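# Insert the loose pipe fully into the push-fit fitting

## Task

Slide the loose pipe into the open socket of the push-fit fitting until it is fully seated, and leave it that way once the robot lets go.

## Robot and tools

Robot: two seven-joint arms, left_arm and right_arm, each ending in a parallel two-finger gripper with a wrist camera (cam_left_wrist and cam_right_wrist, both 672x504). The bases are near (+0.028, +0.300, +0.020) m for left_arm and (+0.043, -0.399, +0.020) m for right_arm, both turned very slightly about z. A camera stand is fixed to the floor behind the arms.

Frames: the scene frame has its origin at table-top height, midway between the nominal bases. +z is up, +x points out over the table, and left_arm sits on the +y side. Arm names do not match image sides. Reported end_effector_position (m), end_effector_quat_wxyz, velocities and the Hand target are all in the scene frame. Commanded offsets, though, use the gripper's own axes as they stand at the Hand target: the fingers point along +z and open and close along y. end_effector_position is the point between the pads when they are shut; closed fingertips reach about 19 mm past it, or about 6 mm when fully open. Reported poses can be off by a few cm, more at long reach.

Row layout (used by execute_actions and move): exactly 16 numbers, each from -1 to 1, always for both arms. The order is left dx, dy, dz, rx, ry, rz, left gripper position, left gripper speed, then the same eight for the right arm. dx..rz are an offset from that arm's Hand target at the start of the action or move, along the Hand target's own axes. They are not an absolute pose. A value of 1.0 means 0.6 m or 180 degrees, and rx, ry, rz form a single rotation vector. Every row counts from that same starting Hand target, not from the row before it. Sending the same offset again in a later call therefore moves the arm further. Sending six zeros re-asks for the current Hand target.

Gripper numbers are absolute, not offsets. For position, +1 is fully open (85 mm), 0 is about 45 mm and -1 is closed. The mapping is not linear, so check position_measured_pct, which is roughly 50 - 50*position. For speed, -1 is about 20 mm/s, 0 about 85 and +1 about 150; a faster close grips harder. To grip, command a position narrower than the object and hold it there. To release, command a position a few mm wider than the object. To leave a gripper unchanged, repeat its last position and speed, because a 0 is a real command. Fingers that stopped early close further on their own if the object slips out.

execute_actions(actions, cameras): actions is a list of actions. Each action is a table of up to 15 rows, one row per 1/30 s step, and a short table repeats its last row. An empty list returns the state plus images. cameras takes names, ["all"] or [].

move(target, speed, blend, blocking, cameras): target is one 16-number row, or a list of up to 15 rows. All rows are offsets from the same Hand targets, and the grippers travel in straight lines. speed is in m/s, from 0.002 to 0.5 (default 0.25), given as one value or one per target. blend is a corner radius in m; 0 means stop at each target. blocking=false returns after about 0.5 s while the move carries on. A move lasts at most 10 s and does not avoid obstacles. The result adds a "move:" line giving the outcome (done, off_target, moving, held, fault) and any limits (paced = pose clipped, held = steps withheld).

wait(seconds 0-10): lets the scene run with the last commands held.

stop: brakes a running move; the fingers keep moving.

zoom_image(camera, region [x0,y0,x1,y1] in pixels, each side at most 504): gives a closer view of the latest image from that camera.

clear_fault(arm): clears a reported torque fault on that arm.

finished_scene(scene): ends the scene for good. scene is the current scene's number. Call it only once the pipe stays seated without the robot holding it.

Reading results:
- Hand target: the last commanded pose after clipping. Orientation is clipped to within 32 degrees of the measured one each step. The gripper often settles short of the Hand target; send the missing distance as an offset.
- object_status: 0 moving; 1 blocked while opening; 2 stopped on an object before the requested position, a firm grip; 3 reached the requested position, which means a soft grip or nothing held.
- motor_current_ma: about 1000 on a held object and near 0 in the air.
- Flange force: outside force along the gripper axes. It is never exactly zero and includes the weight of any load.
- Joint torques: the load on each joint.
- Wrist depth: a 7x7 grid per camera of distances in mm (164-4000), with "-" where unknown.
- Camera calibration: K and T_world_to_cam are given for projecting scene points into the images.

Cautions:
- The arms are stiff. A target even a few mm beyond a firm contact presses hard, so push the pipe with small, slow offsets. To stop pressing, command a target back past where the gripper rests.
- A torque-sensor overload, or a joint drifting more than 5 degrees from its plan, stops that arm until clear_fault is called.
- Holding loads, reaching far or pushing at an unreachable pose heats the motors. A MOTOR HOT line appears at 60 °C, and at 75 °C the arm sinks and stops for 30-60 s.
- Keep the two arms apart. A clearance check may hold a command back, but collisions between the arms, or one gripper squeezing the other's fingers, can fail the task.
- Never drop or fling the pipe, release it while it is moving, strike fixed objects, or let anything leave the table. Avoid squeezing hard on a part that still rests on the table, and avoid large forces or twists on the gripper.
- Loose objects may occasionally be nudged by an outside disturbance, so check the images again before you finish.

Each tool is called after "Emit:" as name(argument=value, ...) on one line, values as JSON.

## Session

Emit:
execute_actions(actions=[])

Scene clock: 0.00 s.
left_arm: end_effector_position=(+0.2329, +0.5353, +0.3337) position_measured_pct=0.0 object_status=3 motor_current_ma=0 end_effector_quat_wxyz=(+0.013, +0.977, +0.184, +0.104) | right_arm: end_effector_position=(+0.2191, -0.2874, +0.3929) position_measured_pct=0.0 object_status=3 motor_current_ma=0 end_effector_quat_wxyz=(-0.251, +0.510, +0.730, +0.380)
Joint positions: left_arm=[-0.742 -0.07 -0.359 1.916 0.166 1.187 3.944] | right_arm=[0.047 -0.18 0.422 2.208 -0.748 1.606 1.001]
Joint velocities: within noise
Joint torques (N m): no reading
Flange force (N): no reading
Wrist depth (mm): cam_left_wrist=[517 521 527 533 539 545 552 / 505 510 516 521 527 535 540 / 493 499 505 511 516 522 527 / 484 488 494 500 503 505 515 / 473 479 484 489 494 500 504 / 464 469 473 478 483 486 494 / 457 462 467 471 476 480 484] | cam_right_wrist=[2921 2883 680 2870 2798 2751 2674 / 2420 987 715 1232 1350 2858 2786 / 830 798 910 1031 1130 1239 2858 / 734 775 819 884 944 1028 1135 / 648 691 730 773 820 884 960 / 585 620 657 694 733 770 828 / 541 573 605 636 666 703 740]
Hand target: left_arm +0.2329, +0.5353, +0.3337; +0.013, +0.977, +0.184, +0.104 | right_arm +0.2191, -0.2874, +0.3929; -0.251, +0.510, +0.730, +0.380
Tool commands: left_gripper/position=+1.0 left_gripper/speed=+1.0 right_gripper/position=+1.0 right_gripper/speed=+1.0
camera_calibration:
cam_left_wrist: T_world_to_cam=[[0.353032, -0.93405, 0.0540305, 0.401397], [-0.916606, -0.356864, -0.180226, 0.516765], [0.187622, 0.0141009, -0.98214, 0.426432], [0, 0, 0, 1]] pos_world=[0.251956, 0.553326, 0.490263]
cam_right_wrist: T_world_to_cam=[[0.94477, 0.183925, 0.271258, -0.256201], [0.327327, -0.570751, -0.753061, 0.117551], [0.0163147, 0.80026, -0.599432, 0.607075], [0, 0, 0, 1]] pos_world=[0.19367, -0.371604, 0.52192]

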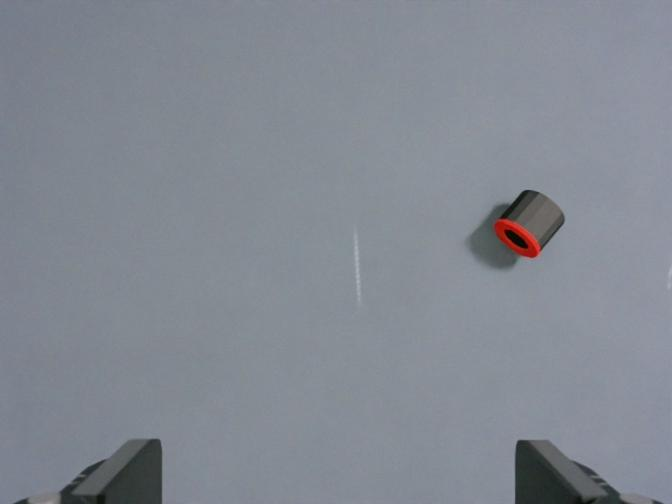

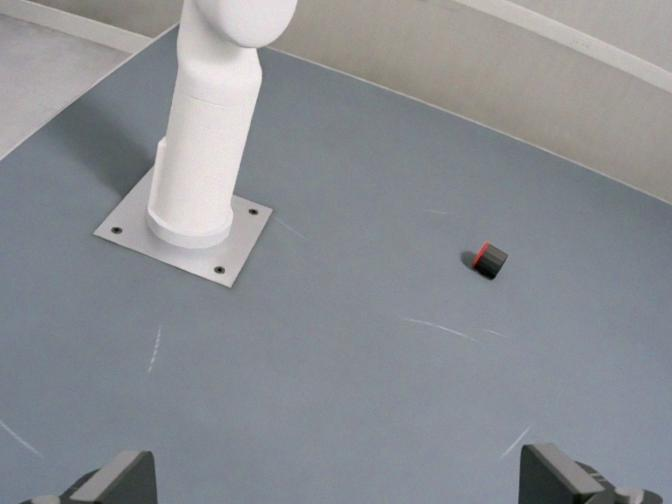

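Emit:
move(target=[0.1737,0.266,0.2807,0.0878,-0.0013,-0.789,1,1,-0.2393,0.3283,-0.3028,0.0604,-0.2957,0.1031,1,1], speed=0.4, cameras=["all"])

Scene clock: 19.00 s.
left_arm: end_effector_position=(+0.4197, +0.4265, +0.1997) position_measured_pct=0.0 object_status=3 motor_current_ma=0 end_effector_quat_wxyz=(-0.001, +0.139, +0.990, +0.000) | right_arm: end_effector_position=(+0.4502, -0.4765, +0.4495) position_measured_pct=0.0 object_status=3 motor_current_ma=0 end_effector_quat_wxyz=(-0.001, +0.707, +0.707, +0.001)
Joint positions: left_arm=[-0.261 0.387 -0.172 1.811 0.078 0.952 7.124] | right_arm=[-0.086 0.25 0.266 1.177 -0.068 1.724 0.192]
Joint torques (N m): left_arm=[0.63 -14.29 -1.26 -7.93 0.08 0.07 0.04] | right_arm=[-0.09 -13.65 0.03 -8.87 -0.31 0.2 -0.01]
Flange force (N): left_arm=[3.0 -0.7 0.9] | right_arm=[-0.6 0.1 1.0]
Wrist depth (mm): cam_left_wrist=[347 346 347 346 346 346 344 / 347 347 346 346 345 346 345 / 346 346 346 346 346 346 345 / 347 347 346 346 346 346 345 / 347 346 347 347 347 346 346 / 347 347 347 310 346 346 346 / 347 347 347 346 347 346 346] | cam_right_wrist=[594 594 593 593 593 591 594 / 594 592 593 592 593 592 591 / 596 594 592 593 593 593 591 / 594 593 594 591 590 593 589 / 594 594 594 593 593 591 593 / 594 594 594 590 592 591 591 / 591 594 592 592 592 591 590]
Hand target: left_arm +0.4197, +0.4265, +0.1997; -0.001, +0.139, +0.990, +0.000 | right_arm +0.4502, -0.4765, +0.4495; -0.001, +0.707, +0.707, +0.001
Off the commanded pose: left_arm 0.000 m, 0 deg | right_arm 0.000 m, 0 deg.
move: done
camera_calibration:
cam_left_wrist: T_world_to_cam=[[0.281388, 0.959561, -0.00792242, -0.524159], [0.959487, -0.281224, 0.0172637, -0.233992], [0.0143376, -0.0124593, -0.99982, 0.3488], [0, 0, 0, 1]] pos_world=[0.367004, 0.441504, 0.348624]
cam_right_wrist: T_world_to_cam=[[0.999575, -0.0271121, -0.0107003, -0.453659], [-0.0269726, -0.999552, 0.0129693, -0.412582], [-0.0110471, -0.0126752, -0.999859, 0.593543], [0, 0, 0, 1]] pos_world=[0.448895, -0.417174, 0.593956]

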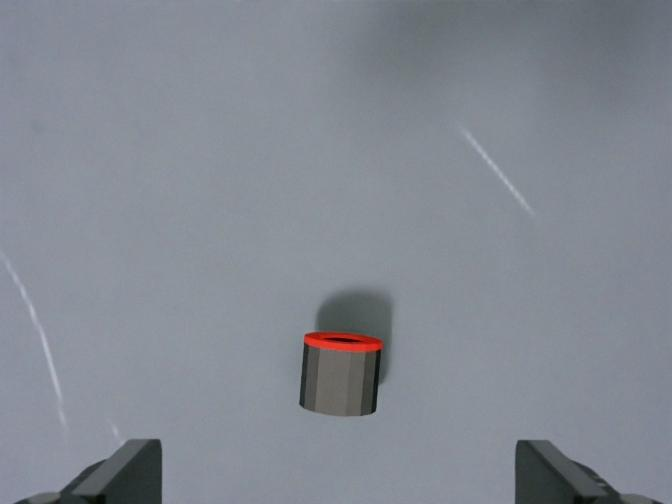

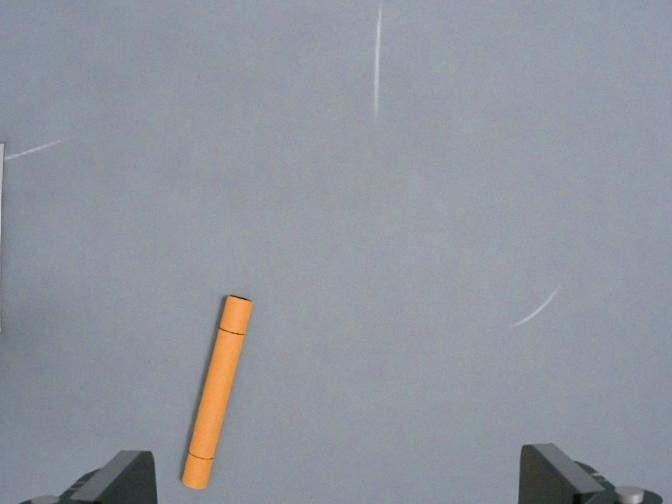

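Emit:
zoom_image(camera="cam_left_wrist", region=[270, 310, 420, 430])

Emit:
zoom_image(camera="cam_right_wrist", region=[150, 280, 290, 500])

Scaled by 3.360.

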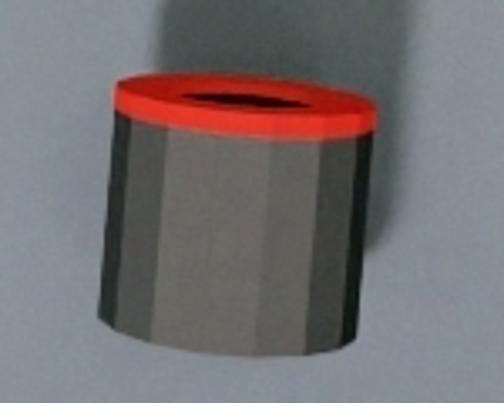

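Scaled by 2.291.

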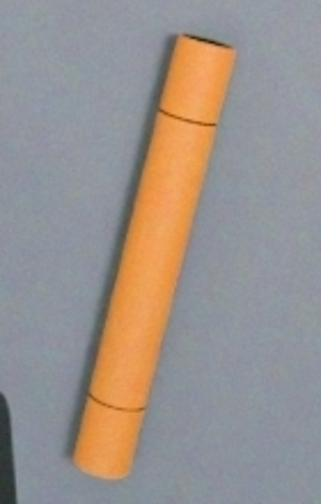

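Emit:
move(target=[[-0.0207,0.001,0.1662,-0.0042,0.0832,0.032,0.35,1,-0.1983,-0.218,0.549,-0.0116,0.0828,0.0883,0.1,1],[-0.0207,0.001,0.2928,-0.0042,0.0832,0.032,0.35,1,-0.1983,-0.218,0.7092,-0.0116,0.0828,0.0883,0.1,1],[-0.0207,0.001,0.2928,-0.0042,0.0832,0.032,-0.4,-1,-0.1983,-0.218,0.7092,-0.0116,0.0828,0.0883,-0.8,-1]], speed=[0.35,0.12,0.1], blend=[0.02,0,0], cameras=["all"])

Scene clock: 62.23 s.
left_arm: end_effector_position=(+0.4316, +0.4237, +0.0240) position_measured_pct=56.7 object_status=2 motor_current_ma=1000 end_effector_quat_wxyz=(-0.129, +0.187, +0.974, +0.025) | right_arm: end_effector_position=(+0.3193, -0.5944, +0.0237) position_measured_pct=76.6 object_status=0 motor_current_ma=1000 end_effector_quat_wxyz=(-0.080, +0.792, +0.597, +0.105)
Joint positions: left_arm=[-0.146 0.844 -0.179 1.71 -0.032 0.807 7.234] | right_arm=[0.581 0.725 0.201 2.119 -0.732 0.562 1.166]
Joint torques (N m): left_arm=[-0.09 -12.98 -2.13 -3.57 -0.17 -0.3 0.04] | right_arm=[-1.12 -10.22 -0.94 -2.84 -0.89 -0.61 0.01]
Flange force (N): left_arm=[5.8 -2.1 -13.3] | right_arm=[2.1 -3.3 -19.5]
Wrist depth (mm): cam_left_wrist=[205 205 204 205 205 204 204 / 199 199 199 199 199 197 199 / 192 192 192 192 192 192 192 / 187 187 187 187 187 186 187 / 181 181 181 181 181 181 181 / 176 176 176 177 177 176 176 / - 173 - - - 172 -] | cam_right_wrist=[206 204 204 180 203 203 204 / 198 197 197 175 196 196 197 / 192 192 191 169 191 191 190 / 187 186 186 167 185 185 185 / 180 180 180 - 180 180 179 / 176 175 175 - 175 175 175 / - 172 173 - 172 171 -]
Hand target: left_arm +0.4316, +0.4237, +0.0240; -0.129, +0.187, +0.974, +0.025 | right_arm +0.3193, -0.5944, +0.0237; -0.080, +0.792, +0.597, +0.105
Off the commanded pose: left_arm 0.000 m, 0 deg | right_arm 0.000 m, 0 deg.
move: done
camera_calibration:
cam_left_wrist: T_world_to_cam=[[0.374698, 0.927101, -0.00927031, -0.552776], [0.898755, -0.365661, -0.241935, -0.175042], [-0.227688, 0.0823207, -0.970248, 0.236523], [0, 0, 0, 1]] pos_world=[0.418298, 0.429002, 0.182013]
cam_right_wrist: T_world_to_cam=[[0.954429, -0.297878, -0.0182626, -0.476859], [-0.29306, -0.923911, -0.245978, -0.392398], [0.0563985, 0.240121, -0.969103, 0.292886], [0, 0, 0, 1]] pos_world=[0.323614, -0.574915, 0.178606]

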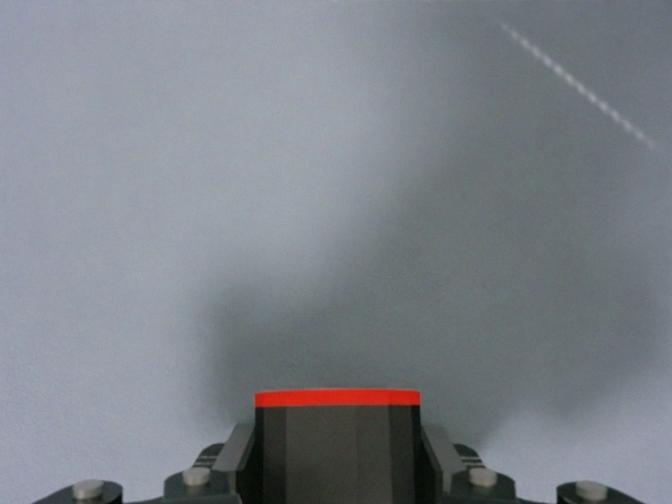

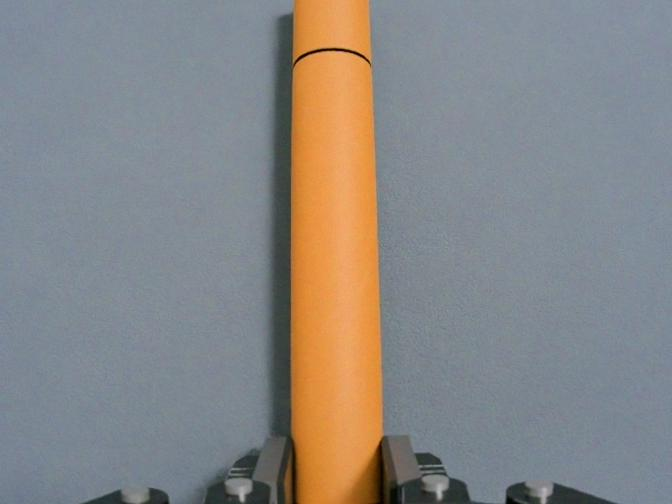

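Emit:
move(target=[[0.0328,0,-0.1223,0,0,0,-0.4,-1,0.0372,0,-0.1388,0,0,0,-0.8,-1],[-0.1583,-0.502,-0.1735,0.1607,0,-0.5999,-0.4,-1,0.8475,-0.0487,0.0783,0.023,0,-0.0859,-0.8,-1]], speed=0.3, blend=0.03, cameras=["all"])

Emit:
zoom_image(camera="cam_left_wrist", region=[236, 100, 436, 420])

Scene clock: 77.63 s.
left_arm: end_effector_position=(+0.4301, +0.1000, +0.0999) position_measured_pct=56.7 object_status=2 motor_current_ma=1000 end_effector_quat_wxyz=(+0.092, +0.701, -0.701, +0.092) | right_arm: end_effector_position=(+0.4298, -0.1028, +0.1112) position_measured_pct=76.6 object_status=2 motor_current_ma=1000 end_effector_quat_wxyz=(-0.093, +0.701, +0.701, +0.093)
Joint positions: left_arm=[0.496 0.619 -0.404 1.912 0.755 0.753 9.017] | right_arm=[-0.715 0.61 0.177 1.839 -0.568 0.638 -0.095]
Joint torques (N m): left_arm=[0.63 -16.65 -2.19 -6.07 0.65 0.36 0.05] | right_arm=[-0.11 -18.19 0.21 -6.3 -0.81 0.08 -0.01]
Flange force (N): left_arm=[-2.5 2.2 1.6] | right_arm=[0.0 0.7 1.1]
Wrist depth (mm): cam_left_wrist=[289 290 290 168 291 291 291 / 281 280 282 166 282 282 282 / 272 272 272 - 273 273 273 / 264 265 263 261 264 266 266 / 256 257 257 257 257 257 257 / 249 249 250 250 251 250 250 / 245 245 - - - 246 246] | cam_right_wrist=[303 303 303 181 302 300 302 / 295 292 292 174 291 291 291 / 285 284 284 169 283 283 283 / 275 275 274 167 274 273 274 / 268 267 267 - 267 266 266 / 259 260 261 - 260 259 258 / 255 255 255 - 254 254 254]
Hand target: left_arm +0.4301, +0.1000, +0.0999; +0.092, +0.701, -0.701, +0.092 | right_arm +0.4297, -0.1027, +0.1112; -0.093, +0.701, +0.701, +0.093
Off the commanded pose: left_arm 0.000 m, 0 deg | right_arm 0.000 m, 0 deg.
move: done
camera_calibration:
cam_left_wrist: T_world_to_cam=[[-0.999957, 0.0037699, -0.00843279, 0.432129], [0.00569007, 0.970548, -0.24084, -0.0232749], [0.00727649, -0.240878, -0.970528, 0.267769], [0, 0, 0, 1]] pos_world=[0.430294, 0.0854598, 0.257916]
cam_right_wrist: T_world_to_cam=[[0.999578, -0.0231744, -0.0174951, -0.425576], [-0.0267713, -0.968845, -0.246217, -0.00322244], [-0.0112441, 0.246581, -0.969057, 0.283105], [0, 0, 0, 1]] pos_world=[0.428494, -0.0827929, 0.266106]

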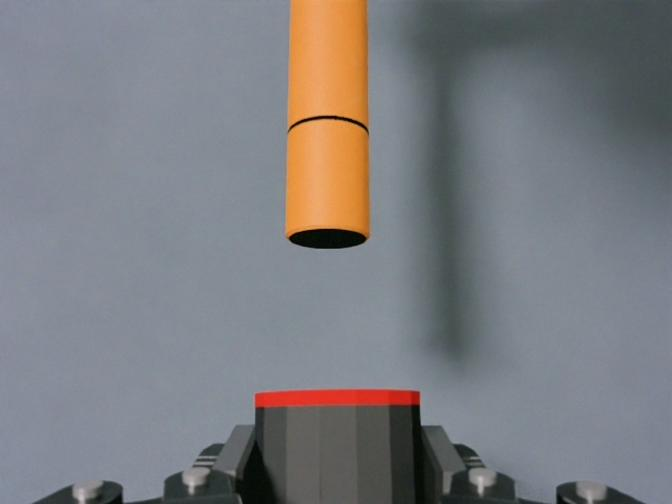

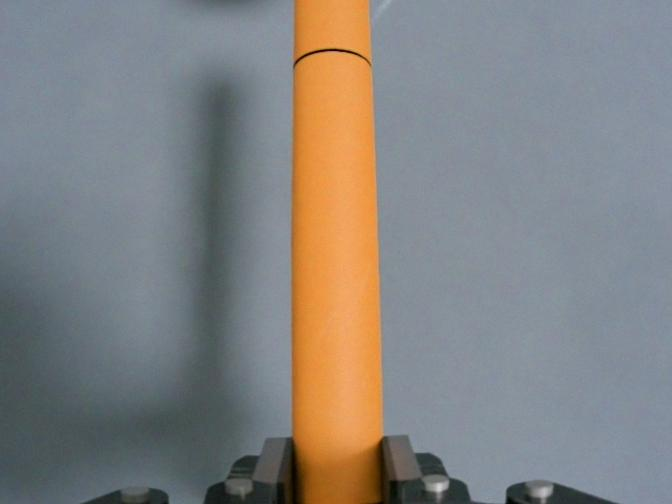

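Scaled by 1.575.

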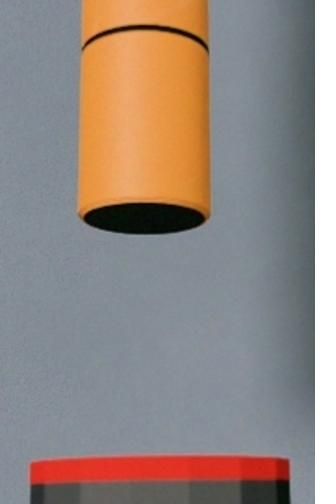

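Emit:
move(target=[0,0,0,0,0,0,-0.4,-1,0.058,-0.0023,0.0155,0.0006,0,-0.0021,-0.8,-1], speed=0.1, cameras=["cam_left_wrist"])

Emit:
zoom_image(camera="cam_left_wrist", region=[236, 260, 436, 460])

Scene clock: 100.67 s.
left_arm: end_effector_position=(+0.4301, +0.1000, +0.0999) position_measured_pct=56.7 object_status=2 motor_current_ma=1000 end_effector_quat_wxyz=(+0.092, +0.701, -0.701, +0.092) | right_arm: end_effector_position=(+0.4284, -0.0668, +0.1113) position_measured_pct=76.6 object_status=2 motor_current_ma=1000 end_effector_quat_wxyz=(-0.094, +0.698, +0.704, +0.093)
Joint positions: left_arm=[0.496 0.62 -0.404 1.912 0.755 0.753 9.017] | right_arm=[-0.787 0.639 0.189 1.777 -0.558 0.656 -0.172]
Joint torques (N m): left_arm=[0.7 -16.6 -2.1 -6.15 0.6 0.39 0.04] | right_arm=[-0.07 -18.89 0.34 -6.58 -0.85 -0.03 -0.01]
Flange force (N): left_arm=[-2.8 2.5 1.5] | right_arm=[0.1 0.6 0.9]
Wrist depth (mm): cam_left_wrist=[289 290 290 169 290 291 291 / 281 280 281 - 282 282 282 / 272 272 272 - 273 274 273 / 265 265 265 - 266 266 266 / 256 256 256 - 257 257 258 / 249 249 249 - 249 250 249 / 245 245 - - - 246 246] | cam_right_wrist=[303 303 301 181 302 300 301 / 294 292 292 174 292 291 291 / 284 284 284 169 283 283 283 / 275 275 275 167 274 273 273 / 268 267 267 - 266 267 266 / 259 260 260 - 259 260 258 / 255 255 255 - 255 254 254]
Hand target: left_arm +0.4301, +0.1000, +0.0999; +0.092, +0.701, -0.701, +0.092 | right_arm +0.4283, -0.0667, +0.1113; -0.094, +0.698, +0.704, +0.093
Off the commanded pose: left_arm 0.000 m, 0 deg | right_arm 0.000 m, 0 deg.
move: done
camera_calibration:
cam_left_wrist: T_world_to_cam=[[-0.999957, 0.00389255, -0.00836069, 0.4321], [0.00579105, 0.970571, -0.240747, -0.0233443], [0.00717752, -0.240785, -0.970552, 0.26781], [0, 0, 0, 1]] pos_world=[0.430295, 0.0854598, 0.257916]
Images, in order (width x height): cam_left_wrist 672x504.

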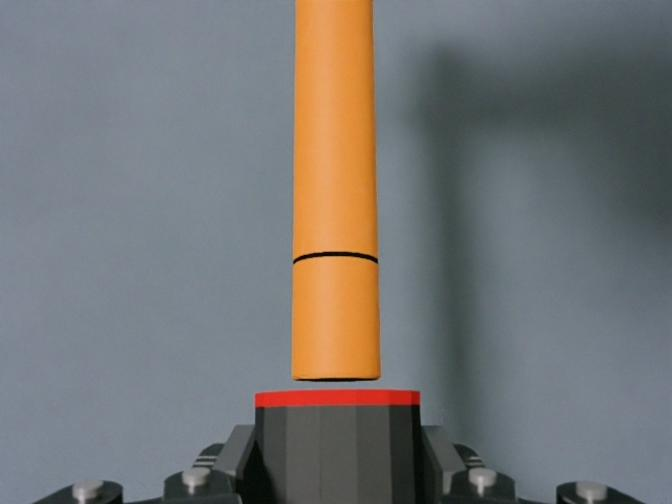

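Scaled by 2.520.

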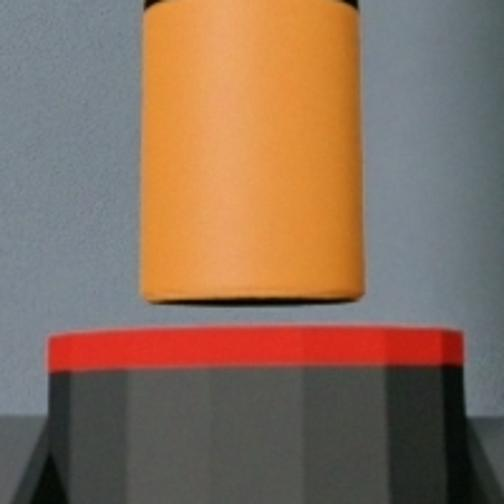

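Emit:
move(target=[0,0,0,0,0,0,-0.4,-1,0.0145,-0.0005,0.0039,0,0,0,-0.8,-1], speed=0.03, cameras=["cam_left_wrist"])

Emit:
zoom_image(camera="cam_left_wrist", region=[236, 260, 436, 460])

Scene clock: 105.07 s.
left_arm: end_effector_position=(+0.4302, +0.1002, +0.0998) position_measured_pct=56.7 object_status=2 motor_current_ma=1000 end_effector_quat_wxyz=(+0.092, +0.701, -0.701, +0.092) | right_arm: end_effector_position=(+0.4280, -0.0578, +0.1113) position_measured_pct=76.6 object_status=2 motor_current_ma=1000 end_effector_quat_wxyz=(-0.094, +0.698, +0.703, +0.093)
Joint positions: left_arm=[0.495 0.62 -0.404 1.912 0.755 0.753 9.017] | right_arm=[-0.805 0.647 0.193 1.76 -0.556 0.661 -0.192]
Joint torques (N m): left_arm=[13.91 -19.64 11.96 -10.44 6.66 4.13 0.01] | right_arm=[-12.33 -24.03 -12.21 -18.04 -7.07 -2.14 -0.04]
Flange force (N): left_arm=[-34.2 2.0 -7.4] | right_arm=[-31.6 -0.9 -7.2]
Wrist depth (mm): cam_left_wrist=[288 289 289 168 290 290 290 / 280 279 281 - 282 281 281 / 271 271 272 - 272 272 272 / 263 264 265 - 265 265 265 / 256 256 256 - 256 257 257 / 248 249 250 - 250 249 249 / 244 244 - - - 246 246] | cam_right_wrist=[302 302 300 178 299 300 299 / 293 291 291 173 291 290 290 / 283 283 281 168 281 282 282 / 274 274 274 - 273 273 273 / 267 267 266 - 266 266 265 / 259 260 259 - 259 259 257 / 254 254 254 - 254 253 253]
Hand target: left_arm +0.4301, +0.1000, +0.0999; +0.092, +0.701, -0.701, +0.092 | right_arm +0.4280, -0.0577, +0.1113; -0.094, +0.698, +0.703, +0.093
Off the commanded pose: left_arm 0.000 m, 0 deg | right_arm 0.000 m, 0 deg.
move: done
camera_calibration:
cam_left_wrist: T_world_to_cam=[[-0.999959, 0.00348177, -0.00835633, 0.432233], [0.00538988, 0.97062, -0.240558, -0.0234425], [0.00727325, -0.240593, -0.970599, 0.267715], [0, 0, 0, 1]] pos_world=[0.430394, 0.0856592, 0.257816]
Images, in order (width x height): cam_left_wrist 672x504.

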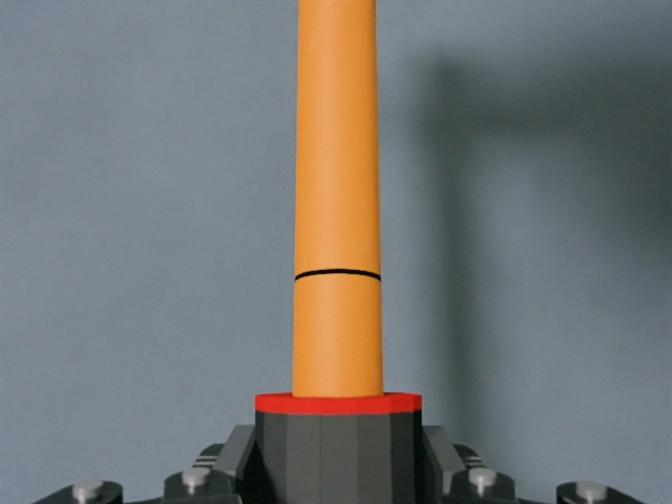

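Scaled by 2.520.

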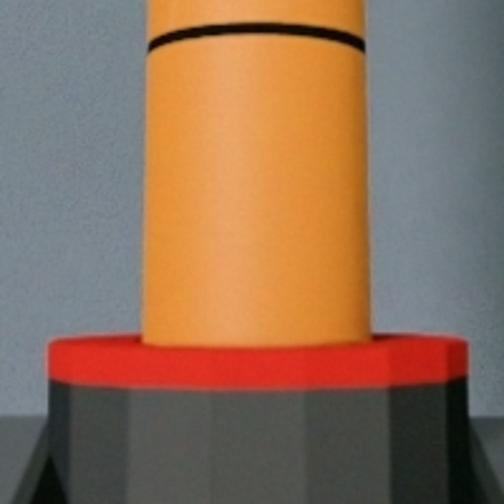

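Emit:
move(target=[[0,0,0,0,0,0,-0.4,-1,-0.0161,0,-0.0043,0,0,0,-0.8,-1],[0,0,0,0,-0.0244,0,-0.4,-1,-0.0165,0,-0.0027,0,0,0,-0.8,-1]], speed=0.08, cameras=["cam_left_wrist"])

Emit:
zoom_image(camera="cam_left_wrist", region=[236, 260, 436, 460])

Scene clock: 111.60 s.
left_arm: end_effector_position=(+0.4301, +0.1000, +0.0999) position_measured_pct=56.7 object_status=2 motor_current_ma=1000 end_effector_quat_wxyz=(+0.066, +0.704, -0.704, +0.065) | right_arm: end_effector_position=(+0.4281, -0.0677, +0.1103) position_measured_pct=76.6 object_status=2 motor_current_ma=1000 end_effector_quat_wxyz=(-0.094, +0.698, +0.704, +0.093)
Joint positions: left_arm=[0.585 0.63 -0.461 1.882 0.676 0.76 9.132] | right_arm=[-0.785 0.64 0.187 1.78 -0.56 0.652 -0.168]
Joint torques (N m): left_arm=[0.74 -16.73 -2.57 -6.29 0.57 0.21 0.03] | right_arm=[-0.1 -18.89 0.41 -6.57 -0.8 0.03 -0.04]
Flange force (N): left_arm=[-2.8 2.0 1.6] | right_arm=[-0.2 0.5 1.2]
Wrist depth (mm): cam_left_wrist=[275 274 275 - 275 276 276 / 268 268 270 - 270 270 270 / 263 263 263 - 264 264 264 / 257 257 258 - 258 258 259 / 252 253 252 - 253 253 254 / 247 247 247 - 249 248 248 / 244 245 - - - 245 246] | cam_right_wrist=[302 301 302 181 301 301 300 / 293 291 291 174 291 290 290 / 283 283 283 169 281 282 282 / 274 274 273 167 273 273 273 / 266 267 266 - 265 266 265 / 258 259 259 - 258 258 257 / 254 254 254 - 253 253 252]
Hand target: left_arm +0.4301, +0.1000, +0.0999; +0.066, +0.704, -0.704, +0.065 | right_arm +0.4281, -0.0677, +0.1103; -0.094, +0.698, +0.704, +0.093
Off the commanded pose: left_arm 0.000 m, 0 deg | right_arm 0.000 m, 0 deg.
move: done
camera_calibration:
cam_left_wrist: T_world_to_cam=[[-0.999957, 0.00452096, -0.00803838, 0.432005], [0.00579113, 0.986147, -0.165774, -0.0324326], [0.00717756, -0.165814, -0.986131, 0.261883], [0, 0, 0, 1]] pos_world=[0.430295, 0.0734539, 0.256347]
Images, in order (width x height): cam_left_wrist 672x504.

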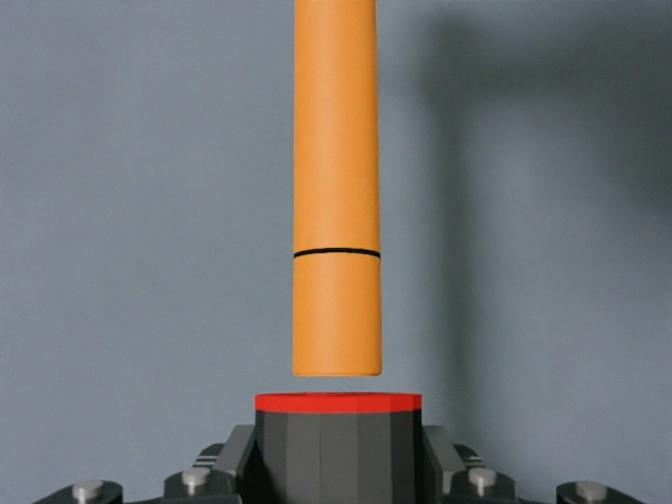

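Scaled by 2.520.

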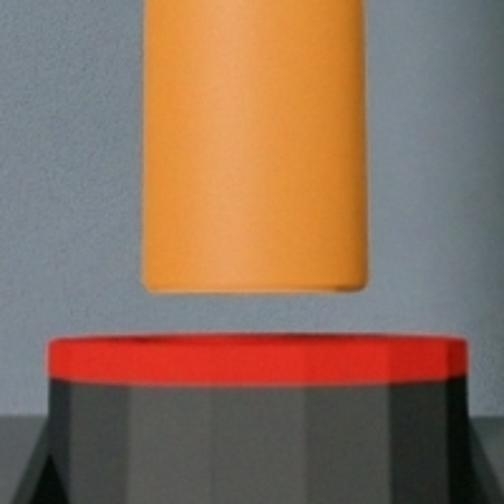

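Emit:
move(target=[0,0,0,0,0.006,0,-0.4,-1,0,-0.0003,0,0,0,0,-0.8,-1], speed=0.08, cameras=["cam_left_wrist"])

Emit:
zoom_image(camera="cam_left_wrist", region=[250, 350, 340, 420])

Emit:
zoom_image(camera="cam_left_wrist", region=[340, 350, 430, 420])

Scene clock: 124.57 s.
left_arm: end_effector_position=(+0.4301, +0.1000, +0.0999) position_measured_pct=56.7 object_status=2 motor_current_ma=1000 end_effector_quat_wxyz=(+0.072, +0.703, -0.703, +0.072) | right_arm: end_effector_position=(+0.4279, -0.0677, +0.1103) position_measured_pct=76.6 object_status=2 motor_current_ma=1000 end_effector_quat_wxyz=(-0.094, +0.698, +0.704, +0.093)
Joint positions: left_arm=[0.564 0.627 -0.447 1.89 0.695 0.757 9.104] | right_arm=[-0.785 0.64 0.187 1.781 -0.56 0.652 -0.169]
Joint torques (N m): left_arm=[0.67 -16.65 -2.51 -6.3 0.58 0.27 0.13] | right_arm=[-0.14 -18.9 0.3 -6.6 -0.87 0 0.01]
Flange force (N): left_arm=[-3.1 2.5 1.8] | right_arm=[0.0 0.6 1.0]
Wrist depth (mm): cam_left_wrist=[278 278 278 - 279 279 279 / 271 271 272 - 273 273 272 / 265 265 265 - 266 266 266 / 258 259 259 - 260 260 260 / 253 254 254 - 254 254 254 / 247 247 249 - 249 248 248 / 245 244 - - - 245 245] | cam_right_wrist=[302 302 302 181 301 300 300 / 293 291 291 174 290 290 289 / 283 283 283 169 281 282 282 / 274 274 274 167 273 273 273 / 267 267 266 - 266 265 265 / 258 259 259 - 259 258 257 / 254 254 254 - 253 253 253]
Hand target: left_arm +0.4301, +0.1000, +0.0999; +0.072, +0.703, -0.703, +0.072 | right_arm +0.4279, -0.0677, +0.1103; -0.094, +0.698, +0.703, +0.093
Off the commanded pose: left_arm 0.000 m, 0 deg | right_arm 0.000 m, 0 deg.
move: done
camera_calibration:
cam_left_wrist: T_world_to_cam=[[-0.999957, 0.0043688, -0.00812205, 0.432029], [0.00579111, 0.982851, -0.184311, -0.0302291], [0.00717755, -0.18435, -0.982835, 0.263399], [0, 0, 0, 1]] pos_world=[0.430295, 0.0763809, 0.256815]
Images, in order (width x height): cam_left_wrist 672x504.

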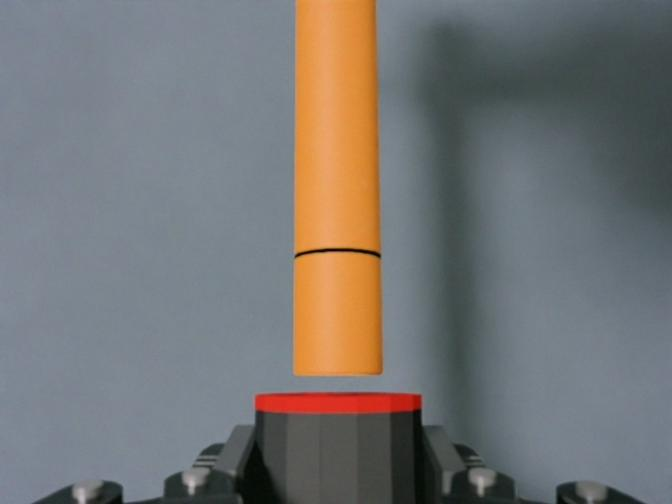

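Scaled by 5.600.

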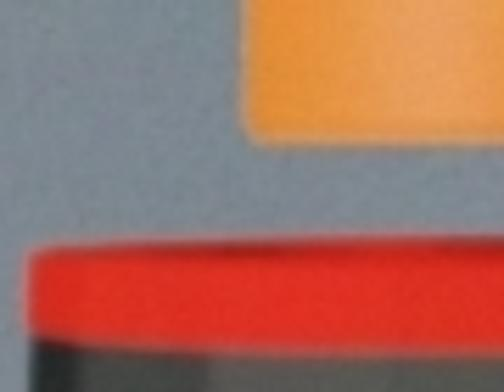

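Scaled by 5.600.

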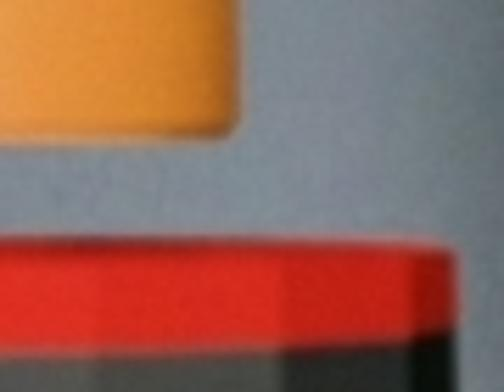

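Emit:
move(target=[0,0,0,0,0,0,-0.4,-1,0.0129,0,0.0035,0,0,0,-0.8,-1], speed=0.03, cameras=["cam_left_wrist"])

Emit:
zoom_image(camera="cam_left_wrist", region=[236, 260, 436, 460])

Scene clock: 133.10 s.
left_arm: end_effector_position=(+0.4301, +0.1000, +0.0999) position_measured_pct=56.7 object_status=2 motor_current_ma=1000 end_effector_quat_wxyz=(+0.072, +0.704, -0.703, +0.072) | right_arm: end_effector_position=(+0.4279, -0.0597, +0.1103) position_measured_pct=76.6 object_status=2 motor_current_ma=1000 end_effector_quat_wxyz=(-0.094, +0.698, +0.704, +0.093)
Joint positions: left_arm=[0.563 0.627 -0.447 1.89 0.695 0.757 9.104] | right_arm=[-0.801 0.647 0.191 1.765 -0.558 0.657 -0.186]
Joint torques (N m): left_arm=[0.71 -16.53 -2.57 -6.22 0.54 0.24 0.09] | right_arm=[-0.21 -19.3 0.34 -6.77 -0.89 0.01 -0.01]
Flange force (N): left_arm=[-3.0 2.3 1.5] | right_arm=[-0.3 0.6 1.5]
Wrist depth (mm): cam_left_wrist=[278 278 278 - 279 279 279 / 271 271 273 - 273 273 272 / 265 265 265 - 266 266 266 / 258 259 259 - 259 260 260 / 253 253 254 - 254 254 254 / 247 247 249 - 249 249 249 / 244 245 - - - 246 246] | cam_right_wrist=[302 301 300 181 299 300 300 / 293 292 291 175 290 290 290 / 284 283 283 170 280 282 282 / 274 274 274 167 273 273 272 / 267 267 266 - 265 266 265 / 258 259 259 - 258 258 257 / 254 254 255 - 253 253 253]
Hand target: left_arm +0.4301, +0.1000, +0.0999; +0.072, +0.703, -0.703, +0.072 | right_arm +0.4278, -0.0597, +0.1103; -0.094, +0.698, +0.703, +0.093
Off the commanded pose: left_arm 0.000 m, 0 deg | right_arm 0.000 m, 0 deg.
move: done
camera_calibration:
cam_left_wrist: T_world_to_cam=[[-0.999958, 0.00427073, -0.00810258, 0.432031], [0.00569112, 0.982852, -0.184311, -0.0301861], [0.0071765, -0.184349, -0.982835, 0.2634], [0, 0, 0, 1]] pos_world=[0.430295, 0.0763808, 0.256815]
Images, in order (width x height): cam_left_wrist 672x504.

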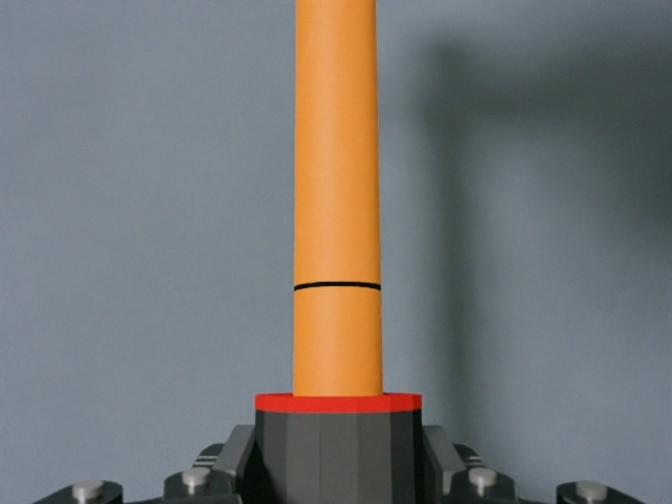

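Scaled by 2.520.

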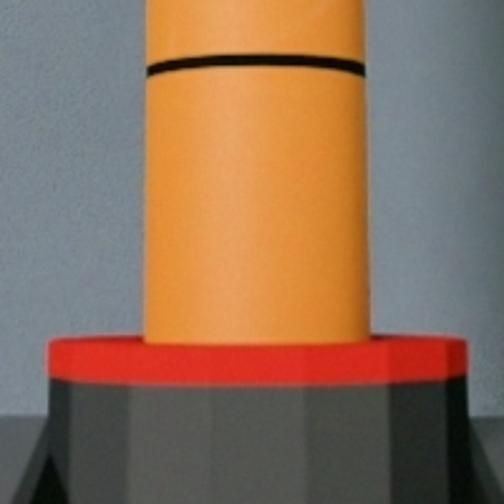

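Emit:
move(target=[0,0,0,0,0,0,-0.4,-1,0.0193,0,0.0052,0,0,0,-0.8,-1], speed=0.03, cameras=["cam_left_wrist"])

Scene clock: 135.47 s.
left_arm: end_effector_position=(+0.4301, +0.1001, +0.0999) position_measured_pct=56.7 object_status=2 motor_current_ma=1000 end_effector_quat_wxyz=(+0.072, +0.704, -0.703, +0.072) | right_arm: end_effector_position=(+0.4277, -0.0477, +0.1103) position_measured_pct=76.6 object_status=2 motor_current_ma=1000 end_effector_quat_wxyz=(-0.094, +0.698, +0.703, +0.093)
Joint positions: left_arm=[0.563 0.627 -0.447 1.89 0.695 0.757 9.104] | right_arm=[-0.823 0.659 0.196 1.741 -0.555 0.665 -0.213]
Joint torques (N m): left_arm=[10.73 -19.7 8.32 -10.34 5.72 2.76 -0.02] | right_arm=[-9.4 -23 -9.36 -15.47 -5.74 -1.82 0]
Flange force (N): left_arm=[-27.1 2.2 -3.2] | right_arm=[-23.5 -0.4 -6.1]
Wrist depth (mm): cam_left_wrist=[277 277 278 - 278 278 279 / 270 270 272 - 272 272 272 / 264 264 265 - 265 266 266 / 258 258 259 - 259 259 260 / 253 253 253 - 254 254 254 / 247 247 248 - 249 248 248 / 244 244 - - - 245 245] | cam_right_wrist=[301 300 295 181 296 299 299 / 293 291 290 174 289 289 289 / 282 282 282 169 280 281 280 / 274 273 273 167 272 272 272 / 266 266 266 - 265 265 264 / 258 259 259 - 258 258 256 / 254 254 253 - 253 253 252]
Hand target: left_arm +0.4301, +0.1000, +0.0999; +0.072, +0.704, -0.703, +0.072 | right_arm +0.4277, -0.0477, +0.1103; -0.094, +0.698, +0.704, +0.093
Off the commanded pose: left_arm 0.000 m, 0 deg | right_arm 0.000 m, 0 deg.
move: done
camera_calibration:
cam_left_wrist: T_world_to_cam=[[-0.999957, 0.00425202, -0.00820022, 0.432156], [0.00569001, 0.98287, -0.184214, -0.030329], [0.00727647, -0.184252, -0.982852, 0.263273], [0, 0, 0, 1]] pos_world=[0.430394, 0.0764807, 0.256715]
Images, in order (width x height): cam_left_wrist 672x504.

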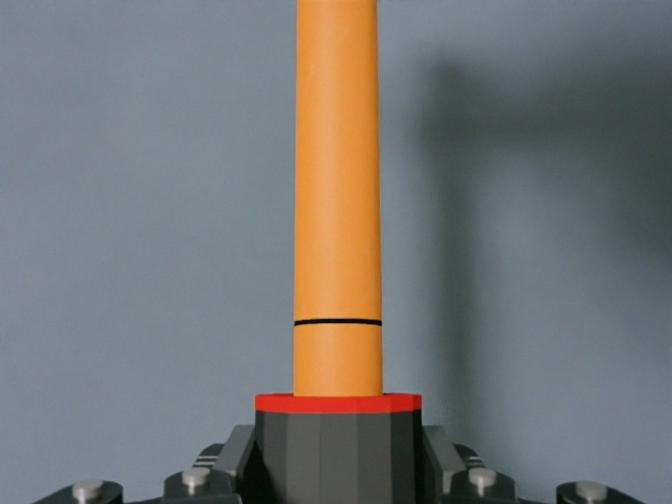

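Emit:
move(target=[0,0,0,0,0,0,-0.4,-1,0.0322,0,0.0086,0,0,0,-0.8,-1], speed=0.03, cameras=["all"])

Emit:
zoom_image(camera="cam_left_wrist", region=[236, 260, 436, 460])

Scene clock: 138.33 s.
left_arm: end_effector_position=(+0.4301, +0.1002, +0.0999) position_measured_pct=56.7 object_status=2 motor_current_ma=1000 end_effector_quat_wxyz=(+0.072, +0.704, -0.703, +0.072) | right_arm: end_effector_position=(+0.4277, -0.0279, +0.1103) position_measured_pct=76.6 object_status=2 motor_current_ma=1000 end_effector_quat_wxyz=(-0.094, +0.698, +0.703, +0.093)
Joint positions: left_arm=[0.563 0.626 -0.448 1.89 0.695 0.757 9.104] | right_arm=[-0.86 0.679 0.206 1.699 -0.55 0.68 -0.256]
Joint torques (N m): left_arm=[18.52 -22.26 16.81 -13.56 9.85 4.64 0.14] | right_arm=[-16.74 -26.41 -16.55 -22.97 -9.69 -3.88 -0.14]
Flange force (N): left_arm=[-46.5 2.0 -6.7] | right_arm=[-42.6 -1.1 -11.7]
Wrist depth (mm): cam_left_wrist=[277 276 276 - 276 278 278 / 270 270 271 - 272 271 271 / 264 265 264 - 265 265 266 / 258 258 258 - 259 259 259 / 253 253 253 - 254 253 254 / 247 247 248 - 249 248 248 / 244 244 - - - 245 246] | cam_right_wrist=[300 300 180 172 184 298 298 / 291 289 288 174 289 288 288 / 281 281 281 169 280 280 280 / 273 273 272 167 271 271 271 / 265 265 265 - 264 264 264 / 258 258 258 - 258 257 256 / 253 253 253 - 252 252 252]
Hand target: left_arm +0.4301, +0.1000, +0.0999; +0.072, +0.703, -0.703, +0.072 | right_arm +0.4276, -0.0277, +0.1104; -0.094, +0.698, +0.703, +0.093
Off the commanded pose: left_arm 0.000 m, 0 deg | right_arm 0.000 m, 0 deg.
move: done
camera_calibration:
cam_left_wrist: T_world_to_cam=[[-0.999958, 0.00403792, -0.00825853, 0.432187], [0.00548887, 0.982907, -0.18402, -0.0303743], [0.00737431, -0.184058, -0.982888, 0.263342], [0, 0, 0, 1]] pos_world=[0.430394, 0.0765802, 0.256816]
cam_right_wrist: T_world_to_cam=[[0.999711, -0.0164366, -0.0175317, -0.421621], [-0.0202456, -0.969078, -0.245923, 0.0661877], [-0.0129474, 0.246207, -0.969131, 0.264484], [0, 0, 0, 1]] pos_world=[0.426264, -0.00790671, 0.265205]

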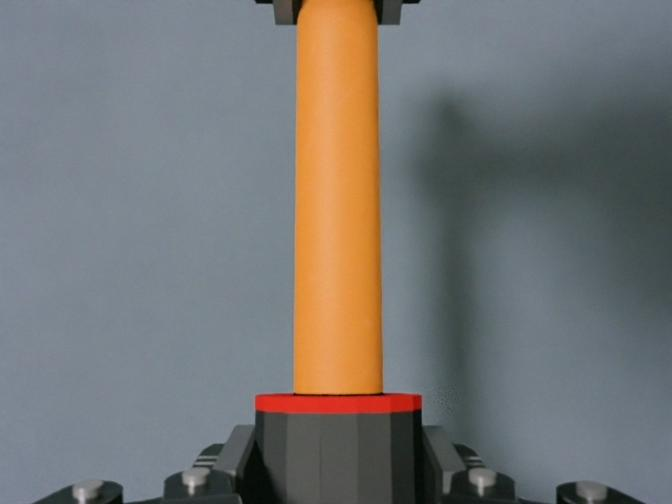

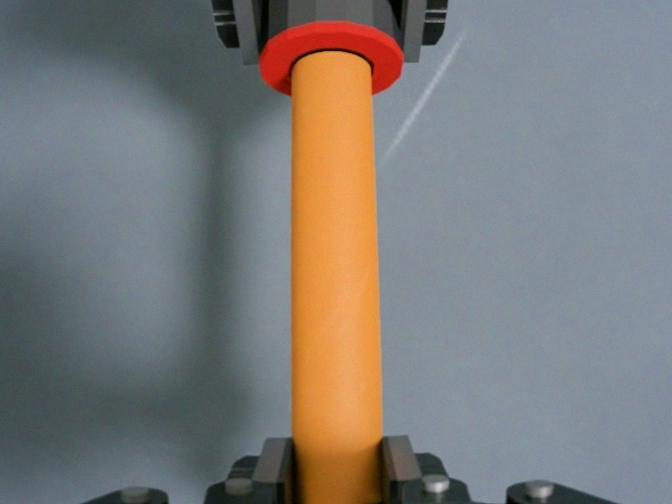

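Scaled by 2.520.

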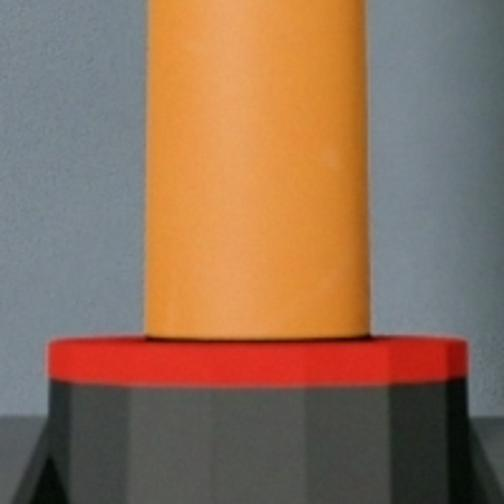

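Emit:
move(target=[0,0,0,0,0,0,-0.4,-1,0.004,0,0.0011,0,0,0,-0.8,-1], speed=0.02, cameras=["all"])

Emit:
zoom_image(camera="cam_left_wrist", region=[236, 260, 436, 460])

Scene clock: 141.23 s.
left_arm: end_effector_position=(+0.4301, +0.1001, +0.0998) position_measured_pct=56.7 object_status=2 motor_current_ma=1000 end_effector_quat_wxyz=(+0.072, +0.704, -0.703, +0.072) | right_arm: end_effector_position=(+0.4276, -0.0252, +0.1103) position_measured_pct=76.6 object_status=2 motor_current_ma=1000 end_effector_quat_wxyz=(-0.094, +0.698, +0.703, +0.093)
Joint positions: left_arm=[0.564 0.627 -0.447 1.89 0.695 0.757 9.104] | right_arm=[-0.864 0.681 0.207 1.694 -0.549 0.682 -0.261]
Joint torques (N m): left_arm=[27.12 -24.91 26.06 -17.18 14.34 6.68 0.13] | right_arm=[-24.89 -29.72 -24.97 -30.77 -14 -5.77 -0.21]
Flange force (N): left_arm=[-67.6 2.0 -11.0] | right_arm=[-63.2 -1.6 -18.0]
Wrist depth (mm): cam_left_wrist=[276 276 275 - 276 277 277 / 269 270 270 - 271 271 271 / 264 264 264 - 265 265 265 / 257 258 258 - 258 258 258 / 252 253 253 - 252 254 253 / 247 247 248 - 249 248 248 / 244 244 - - - 245 245] | cam_right_wrist=[299 297 179 172 184 297 297 / 290 288 287 174 287 288 287 / 281 280 280 169 279 279 279 / 272 271 272 166 271 271 270 / 265 265 264 - 264 264 263 / 257 258 258 - 257 256 255 / 253 253 253 - 252 252 252]
Hand target: left_arm +0.4301, +0.1000, +0.0999; +0.072, +0.704, -0.703, +0.072 | right_arm +0.4276, -0.0252, +0.1104; -0.094, +0.698, +0.703, +0.093
Off the commanded pose: left_arm 0.000 m, 0 deg | right_arm 0.000 m, 0 deg.
move: done
camera_calibration:
cam_left_wrist: T_world_to_cam=[[-0.999958, 0.00427147, -0.00810213, 0.43213], [0.00569107, 0.98287, -0.184214, -0.030231], [0.00717648, -0.184253, -0.982853, 0.263298], [0, 0, 0, 1]] pos_world=[0.430395, 0.0763807, 0.256715]
cam_right_wrist: T_world_to_cam=[[0.999713, -0.0163352, -0.0175091, -0.421484], [-0.0201447, -0.969026, -0.246136, 0.0687192], [-0.012946, 0.246418, -0.969077, 0.263829], [0, 0, 0, 1]] pos_world=[0.426163, -0.0053068, 0.265206]

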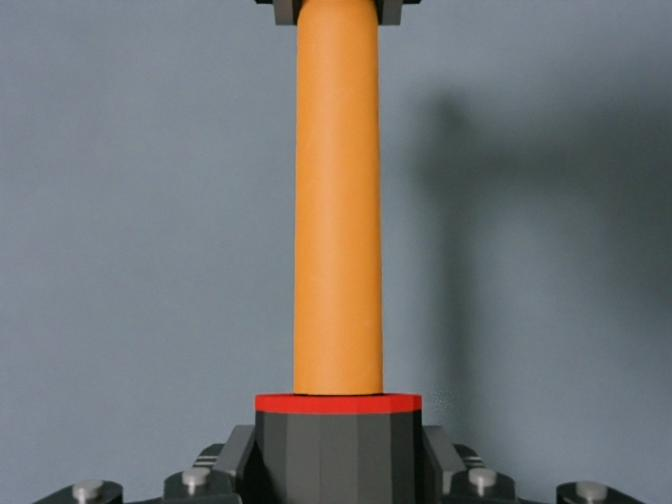

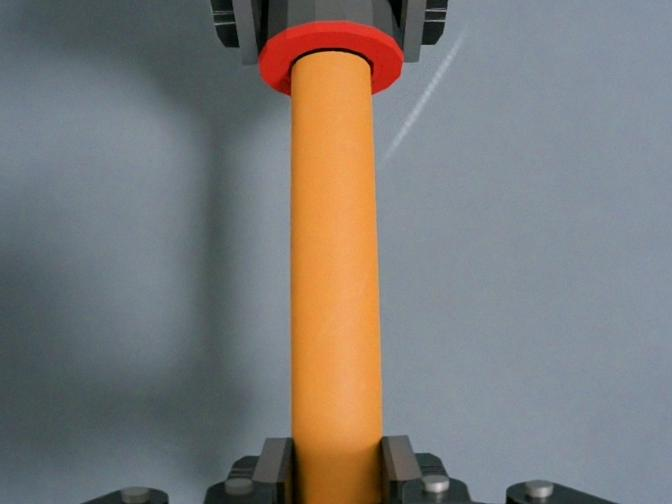

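Scaled by 2.520.

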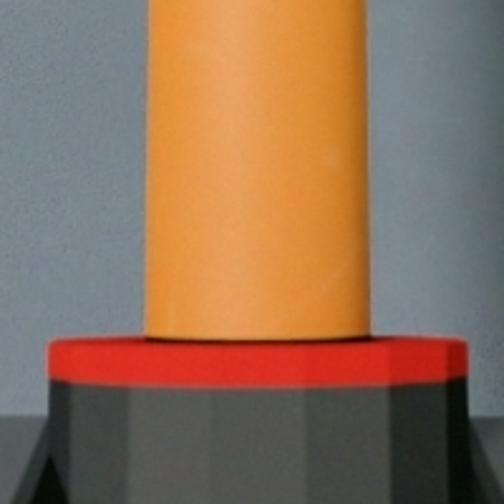

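Emit:
move(target=[[0,0,0,0,0,0,-0.4,-1,-0.0145,0,-0.0039,0,0,0,-0.8,-1],[-0.0251,0,0.1216,0,0,0,-0.4,-1,-0.047,0,0.1159,0,0,0,-0.8,-1]], speed=[0.04,0.1])

Emit:
move(target=[[0,0,0,0,0,0,0.35,-0.5,0,0,0,0,0,0,-0.8,-1],[0,0,-0.1667,0,0,0,0.35,-0.5,-0.0033,0,0.0121,0,0.0206,0,-0.8,-1],[0,0,-0.1667,0,0,0,0.35,-0.5,-0.0033,0,0.0121,0,0.0206,0,0,-0.5],[0,0,-0.2,0,0,0,0.35,-0.5,0.0404,0,-0.1487,0,0.0206,0,0,-0.5]], speed=[0.05,0.1,0.05,0.2], cameras=["all"])

Scene clock: 151.97 s.
left_arm: end_effector_position=(+0.4300, +0.1000, +0.0254) position_measured_pct=56.7 object_status=2 motor_current_ma=1000 end_effector_quat_wxyz=(+0.072, +0.703, -0.703, +0.072) | right_arm: end_effector_position=(+0.4276, -0.0342, +0.0359) position_measured_pct=76.6 object_status=2 motor_current_ma=1000 end_effector_quat_wxyz=(-0.094, +0.698, +0.704, +0.093)
Joint positions: left_arm=[0.485 0.772 -0.335 1.931 0.851 0.586 8.938] | right_arm=[-0.79 0.806 0.113 1.75 -0.627 0.502 -0.139]
Joint torques (N m): left_arm=[-1.42 -16.31 -4.59 -3.59 -0.54 -0.43 0.01] | right_arm=[1.85 -20.31 2.2 -3.98 0.1 0.27 0.1]
Flange force (N): left_arm=[2.3 3.4 1.6] | right_arm=[4.9 0.8 3.9]
Wrist depth (mm): cam_left_wrist=[196 197 197 168 197 197 197 / 192 192 192 - 192 193 193 / 187 188 188 - 188 188 188 / 183 183 184 - 184 184 184 / 179 179 179 - 180 180 180 / 175 176 176 - 176 176 176 / - 173 - - - 173 -] | cam_right_wrist=[218 217 184 174 195 216 217 / 210 209 209 175 208 208 209 / 203 203 203 170 203 202 202 / 198 198 197 167 197 197 197 / 191 191 192 - 192 191 190 / 187 186 186 - 186 186 186 / - 183 183 - 183 182 -]
Hand target: left_arm +0.4300, +0.1000, +0.0254; +0.072, +0.703, -0.703, +0.072 | right_arm +0.4276, -0.0342, +0.0359; -0.094, +0.698, +0.704, +0.093
Off the commanded pose: left_arm 0.000 m, 0 deg | right_arm 0.000 m, 0 deg.
move: done

Scene clock: 155.53 s.
left_arm: end_effector_position=(+0.4301, +0.1242, +0.1429) position_measured_pct=32.5 object_status=3 motor_current_ma=0 end_effector_quat_wxyz=(+0.072, +0.703, -0.703, +0.072) | right_arm: end_effector_position=(+0.4276, -0.0342, +0.1283) position_measured_pct=49.8 object_status=3 motor_current_ma=0 end_effector_quat_wxyz=(-0.116, +0.695, +0.700, +0.115)
Joint positions: left_arm=[0.551 0.539 -0.5 1.871 0.613 0.86 9.131] | right_arm=[-0.772 0.627 0.131 1.741 -0.577 0.658 -0.195]
Joint torques (N m): left_arm=[0.68 -15.56 -2.59 -6.87 0.55 0.21 0.06] | right_arm=[-0.09 -18.68 -0.07 -6.81 -0.87 0.06 0.04]
Flange force (N): left_arm=[-2.4 1.9 1.4] | right_arm=[0.3 0.2 0.2]
Wrist depth (mm): cam_left_wrist=[324 325 326 325 326 326 326 / 317 318 318 314 319 318 319 / 309 310 311 292 311 311 311 / 303 303 303 280 305 304 304 / 296 296 296 266 297 297 298 / 290 290 291 254 291 291 291 / 286 286 286 286 287 287 287] | cam_right_wrist=[338 338 338 337 337 336 336 / 323 323 322 322 322 321 323 / 312 311 311 274 310 309 309 / 300 301 300 273 300 299 297 / 289 288 288 264 287 288 287 / 280 279 278 257 278 278 277 / 272 272 272 252 272 270 270]
Hand target: left_arm +0.4301, +0.1242, +0.1429; +0.072, +0.703, -0.703, +0.072 | right_arm +0.4276, -0.0341, +0.1283; -0.116, +0.695, +0.700, +0.115
Off the commanded pose: left_arm 0.000 m, 0 deg | right_arm 0.000 m, 0 deg.
move: done
camera_calibration:
cam_left_wrist: T_world_to_cam=[[-0.999957, 0.0043688, -0.00812205, 0.432372], [0.00579111, 0.982851, -0.184311, -0.0460894], [0.00717755, -0.18435, -0.982835, 0.310122], [0, 0, 0, 1]] pos_world=[0.430395, 0.100581, 0.299815]
cam_right_wrist: T_world_to_cam=[[0.999705, -0.0151018, -0.0190345, -0.421094], [-0.0202371, -0.951076, -0.308294, 0.0731466], [-0.0134474, 0.308588, -0.951101, 0.283527], [0, 0, 0, 1]] pos_world=[0.426263, -0.0242844, 0.284198]

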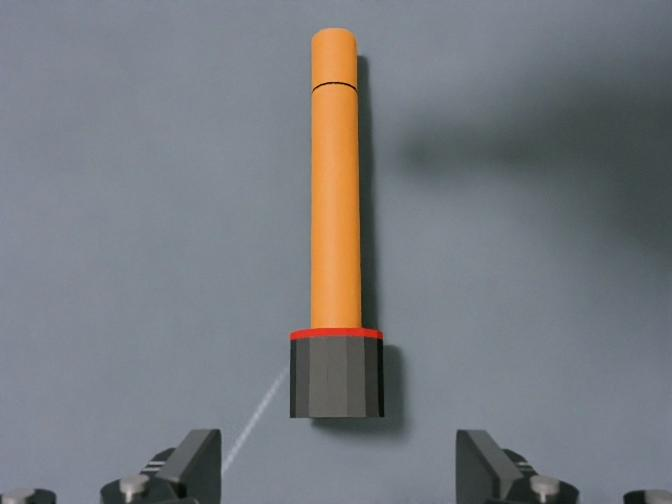

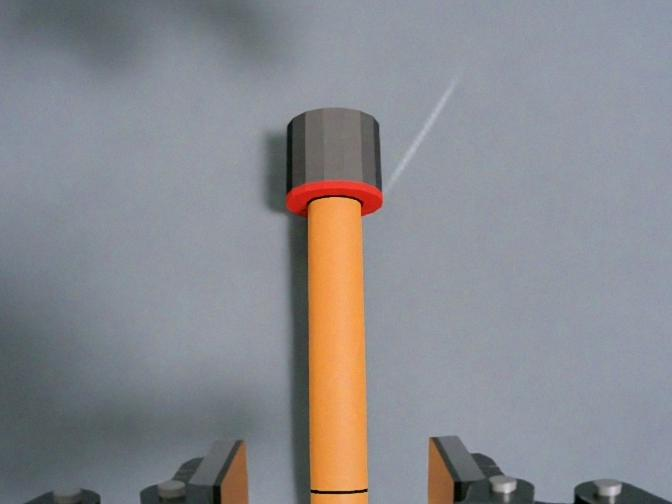

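Emit:
finished_scene(scene=2)

The scene is finished: the task was done.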